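## Task

Grasp the bottle whose cap is red and raise it upright to a height greater than half its own height, keeping it there until the scene ends; other bottles may be nudged out of the way but each must end up standing.

## Robot and tools

Robot: one yam_ultra arm with six revolute joints (joint1 to joint6) and a two-finger parallel gripper whose fingers (joint7, joint8) share one command. The fingers point along the gripper's +z axis and close along its y axis. end_effector_position is the pinch point between the pads, roughly 1 cm behind the tips.

Frames: every pose, target and camera pose is in the arm's base frame. That base is tilted relative to the table; in base coordinates, world up is (-0.531, -0.285, +0.798), so lifting straight up means an offset along that direction, not along base z alone. The scene frame has its origin on the table under the base, +z up. Printed hand pose may be wrong by a few cm, worse at long reach.

execute_actions(actions, cameras): actions is a list of actions; each action is a list of up to 15 rows, each row one 1/30 s control step; a short action repeats its final row to fill 15 steps. A row is 7 numbers in [-1, 1]: dx, dy, dz, rx, ry, rz, opening. The first six are an offset of the gripper target from the Hand target as it was when that action began (not from the preceding row), along base-frame axes; 1.0 equals 0.6 m of translation or 180 degrees. rx, ry, rz form a single rotation vector, turning about the Hand target position. opening is absolute: +1 fully open (0.094 m), -1 closed. Sending the same offset again moves further. An empty actions list returns state plus all camera images; otherwise pictures come only when cameras names them (["all"] for every one).

move(target, speed, blend, opening_speed, grip_force, blocking, cameras): target is one 7-number row or a list of up to 15 rows, same layout and scale as above, every row an offset from the same starting Hand target. speed is path top speed in m/s, 0.002 to 2.9 (default 0.25), one value or one per leg; rotation is capped at double that in rad/s. blend (m) rounds corners of a list; 0 stops at each point. opening_speed (0.2 or more, scale units per second) closes or opens gradually; use it on fragile items. grip_force sets per-pad force in N, 10 to 50, persisting until changed; lower forces close slowly. blocking=false returns after about 0.5 s while the motion continues. The path ignores obstacles, and the hand trails it, more at speed. The result adds a move: line: done (settled within 10 mm and 2 degrees), off_target, moving, held, fault, plus limits such as paced or held. Neither done nor off_target proves there was or wasn't contact.

wait(seconds 0 to 3600): lets time pass, sending nothing; returns early if a running move ends. stop(): brakes a running move. zoom_image(camera, region [x0, y0, x1, y1] in pixels, at most 504 by 504) enlarges part of the newest image from cam_head_left, cam_head_right, cam_high, cam_low or cam_wrist (all 672x504). read_manual(section) gives only licence texts. finished_scene(scene: integer 1 to 3, the present scene) ends the scene irreversibly; after ending scene 1, make no further call in that reply. Scene 1 is practice and may be skipped, but damage there still counts.

Control details: each step, commanded orientation is limited to within 40 degrees of the measured one; the solver favours position. The Hand target line shows the last command after that limit, and next offsets start from it. The gripper often stops short of it; resending zeros re-requests it, or send the remaining gap as an offset. Friction and load can leave it a few cm off in free air. Tool commands shows current gripper command; to keep the gripper unchanged, repeat that value, since 0 means half open.

Readings: grip_measured uses the opening scale; with nothing held it may read up to about 2.5 mm wide; gripping a rigid part it reads slightly under the part width, more so for round ones. Force rises about 1 N per 0.001 below first contact, then jumps to the limit. Release by commanding well above grip_measured. grip_effort_nm is gripper motor effort (negative closing), not pad force. Joint torques follow Joint positions order; joints 1 to 3 wrap at ±28 N m. Joint velocities may show within noise. Action results also list some step positions.

Avoid: knocking any bottle over or off the table, dropping the held bottle, fast impacts, hard pushes into the table, and paths passing near the base (the elbow may whip round; route around it). When something blocks the arm it keeps pressing; retract by commanding past the gripper. Motors heat when holding, stretched or pushing: MOTOR HOT at 75 °C, at 90 °C a fault folds the arm and it stays idle, at 100 °C it collapses. Keep moves smooth and short; time spent thinking lets the scene run on.

Each tool is called after "Call:" as name(argument=value, ...), one argument or row to a line, values as JSON.

## Session

Call:
execute_actions(
  actions=[],
  cameras=["cam_high"],
)

Call:
zoom_image(
  camera="cam_high",
  region=[260, 130, 420, 310],
)

Scene clock: 0.00 s.
end_effector_position=(+0.0694, +0.2279, +0.1699) grip_measured=+1.000 grip_effort_nm=n/a end_effector_quat_wxyz=(-0.154, +0.949, -0.029, +0.272)
Joint positions: [1.707 1.149 1.003 -1.179 0.593 -1.449 0.094]
Joint velocities: within noise
Joint torques (N m): no reading
Motor temperatures (°C): [27 26 30 25 26 24 27]
Heat: 30 °C.
Hand target: +0.0663, +0.2294, +0.1717; -0.160, +0.950, -0.027, +0.266
Tool commands: gripper/opening=+1.0
Images, in order (width x height): cam_high 672x504.

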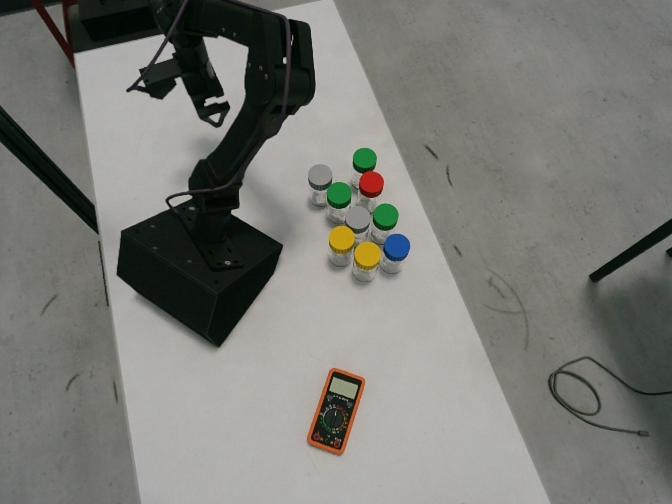

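Scaled by 2.800 from the camera's image (finer frame: 960x720).

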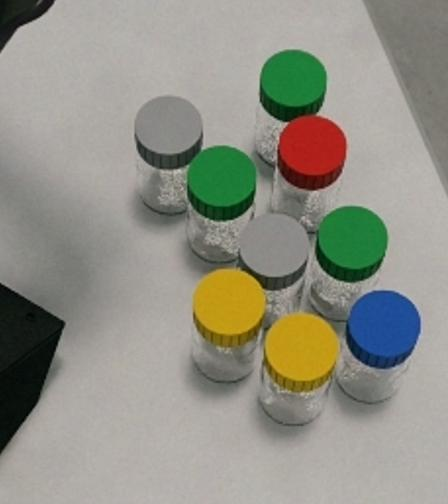

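Call:
move(
  target=[
    [0.2535, -0.2128, 0.0893, 0.174, 0.0935, -0.262, 0.49],
    [0.3722, -0.4743, 0.0435, 0.3485, 0.1871, -0.5244, 0.49],
  ],
  speed=0.35,
  blend=0.06,
  cameras=["cam_wrist"],
)

Scene clock: 75.73 s.
end_effector_position=(+0.2830, -0.0516, +0.1906) grip_measured=+0.492 grip_effort_nm=-0.07 end_effector_quat_wxyz=(+0.312, -0.469, +0.826, +0.001)
Joint positions: [-0.507 1.27 1.152 -1.088 -0.532 -1.439 0.07]
Joint torques (N m): [-3.07 -5.6 7.04 0.49 -0.29 0.15]
Heat: 32 °C.
Hand target: +0.2896, -0.0551, +0.1977; +0.326, -0.461, +0.825, -0.001
Off the commanded pose: 0.010 m, 2 deg.
move: done
cam_wrist: T_world_to_cam=[[0.77118, -0.56525, 0.29287, -0.30183], [-0.60114, -0.798, 0.04276, 0.12538], [0.20954, -0.20903, -0.9552, 0.23603]] pos_world=[0.25868, -0.02122, 0.30849]

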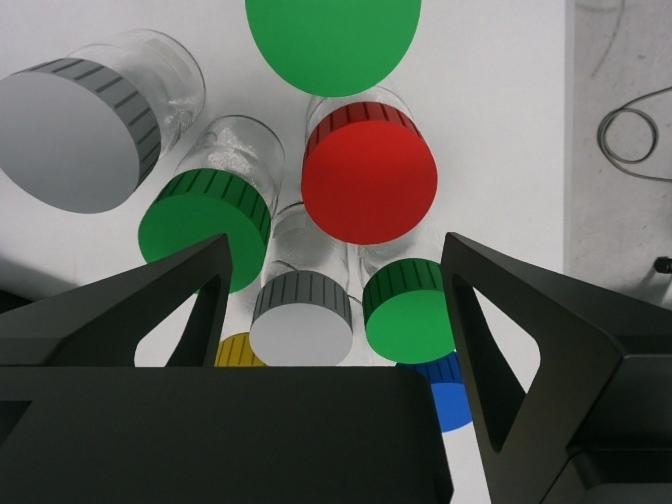

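Call:
move(
  target=[0.031, 0.0128, -0.0435, 0.0354, 0.019, -0.0532, 0.49],
  speed=0.08,
  cameras=["cam_wrist"],
)

Scene clock: 123.30 s.
end_effector_position=(+0.3054, -0.0465, +0.1765) grip_measured=+0.492 grip_effort_nm=-0.07 end_effector_quat_wxyz=(+0.326, -0.375, +0.867, +0.031)
Joint positions: [-0.454 1.3 1.096 -0.94 -0.53 -1.153 0.07]
Joint torques (N m): [-1.83 -6.2 3.99 0.68 0.01 0.08]
Heat: 31 °C.
Hand target: +0.3082, -0.0475, +0.1716; +0.325, -0.372, +0.869, +0.031
Off the commanded pose: 0.006 m, 0 deg.
move: done
cam_wrist: T_world_to_cam=[[0.66564, -0.72085, 0.19315, -0.26947], [-0.73076, -0.68209, -0.02724, 0.20086], [0.15139, -0.12302, -0.98079, 0.24527]] pos_world=[0.28902, -0.02707, 0.29808]

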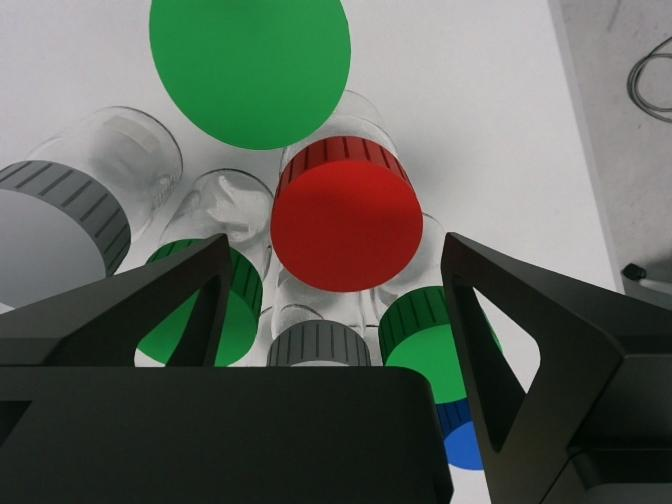

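Call:
move(
  target=[0.0325, 0.0152, -0.0462, 0, 0, 0, 0.49],
  speed=0.04,
  cameras=["cam_wrist"],
)

Scene clock: 155.73 s.
end_effector_position=(+0.3252, -0.0376, +0.1494) grip_measured=+0.492 grip_effort_nm=-0.06 end_effector_quat_wxyz=(+0.327, -0.375, +0.867, +0.030)
Joint positions: [-0.386 1.351 1.022 -0.779 -0.501 -1.083 0.07]
Joint torques (N m): [-1.94 -6.48 3.69 0.73 0 0.04]
Heat: 30 °C.
Hand target: +0.3277, -0.0384, +0.1440; +0.325, -0.372, +0.869, +0.031
Off the commanded pose: 0.006 m, 0 deg.
move: done
cam_wrist: T_world_to_cam=[[0.66532, -0.72105, 0.19348, -0.271], [-0.73088, -0.68193, -0.02809, 0.22079], [0.15219, -0.12272, -0.9807, 0.21652]] pos_world=[0.30872, -0.01827, 0.27098]

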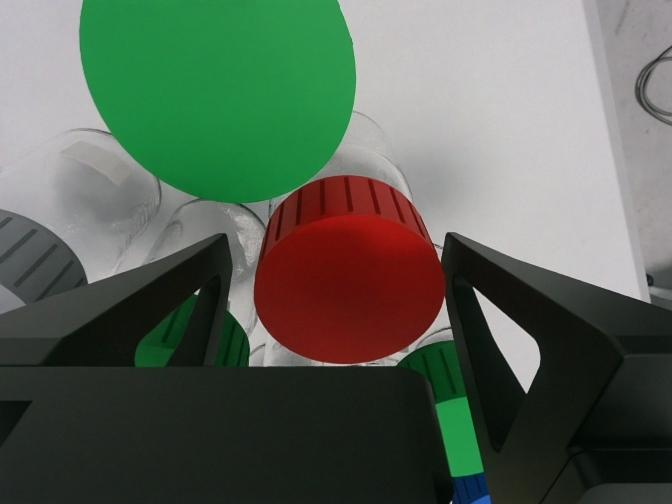

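Call:
move(
  target=[
    [0.0056, -0.006, 0.0016, 0, 0, 0, 0.49],
    [0.0056, -0.006, 0.0016, 0, 0, 0, 0.0],
    [-0.074, -0.0487, 0.1213, 0, 0, 0, 0.0],
  ],
  speed=[0.03, 0.03, 0.06],
  opening_speed=0.6,
  grip_force=40,
  cameras=["cam_wrist", "cam_high", "cam_low"],
)

Scene clock: 181.53 s.
end_effector_position=(+0.2839, -0.0664, +0.2007) grip_measured=+0.128 grip_effort_nm=-0.82 end_effector_quat_wxyz=(+0.307, -0.371, +0.876, +0.042)
Joint positions: [-0.564 1.326 1.239 -1.165 -0.552 -1.274 0.053]
Joint torques (N m): [-3.56 -8.91 7.49 0.17 -0.25 -0.19]
Heat: 30 °C.
Hand target: +0.2833, -0.0676, +0.2167; +0.325, -0.372, +0.869, +0.031
Off the commanded pose: 0.016 m, 3 deg.
grip_force (N): 40
move: off_target
cam_wrist: T_world_to_cam=[[0.67017, -0.72566, 0.15587, -0.26837], [-0.73501, -0.67805, 0.00354, 0.16746], [0.10311, -0.11694, -0.98777, 0.28517]] pos_world=[0.27354, -0.04785, 0.32292]
Images, in order (width x height): cam_high 672x504, cam_low 672x504, cam_wrist 672x504.

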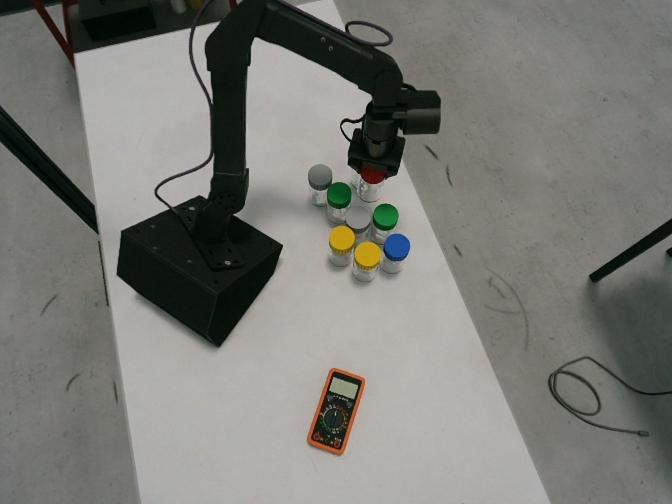

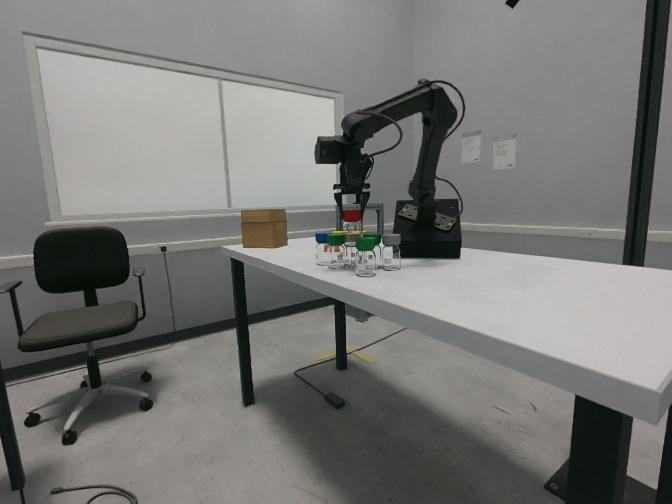

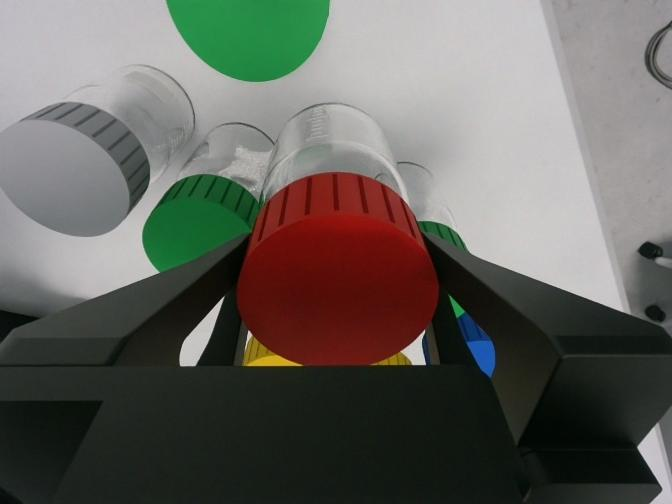

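Call:
finished_scene(
  scene=2,
)

The scene is finished: the task was done.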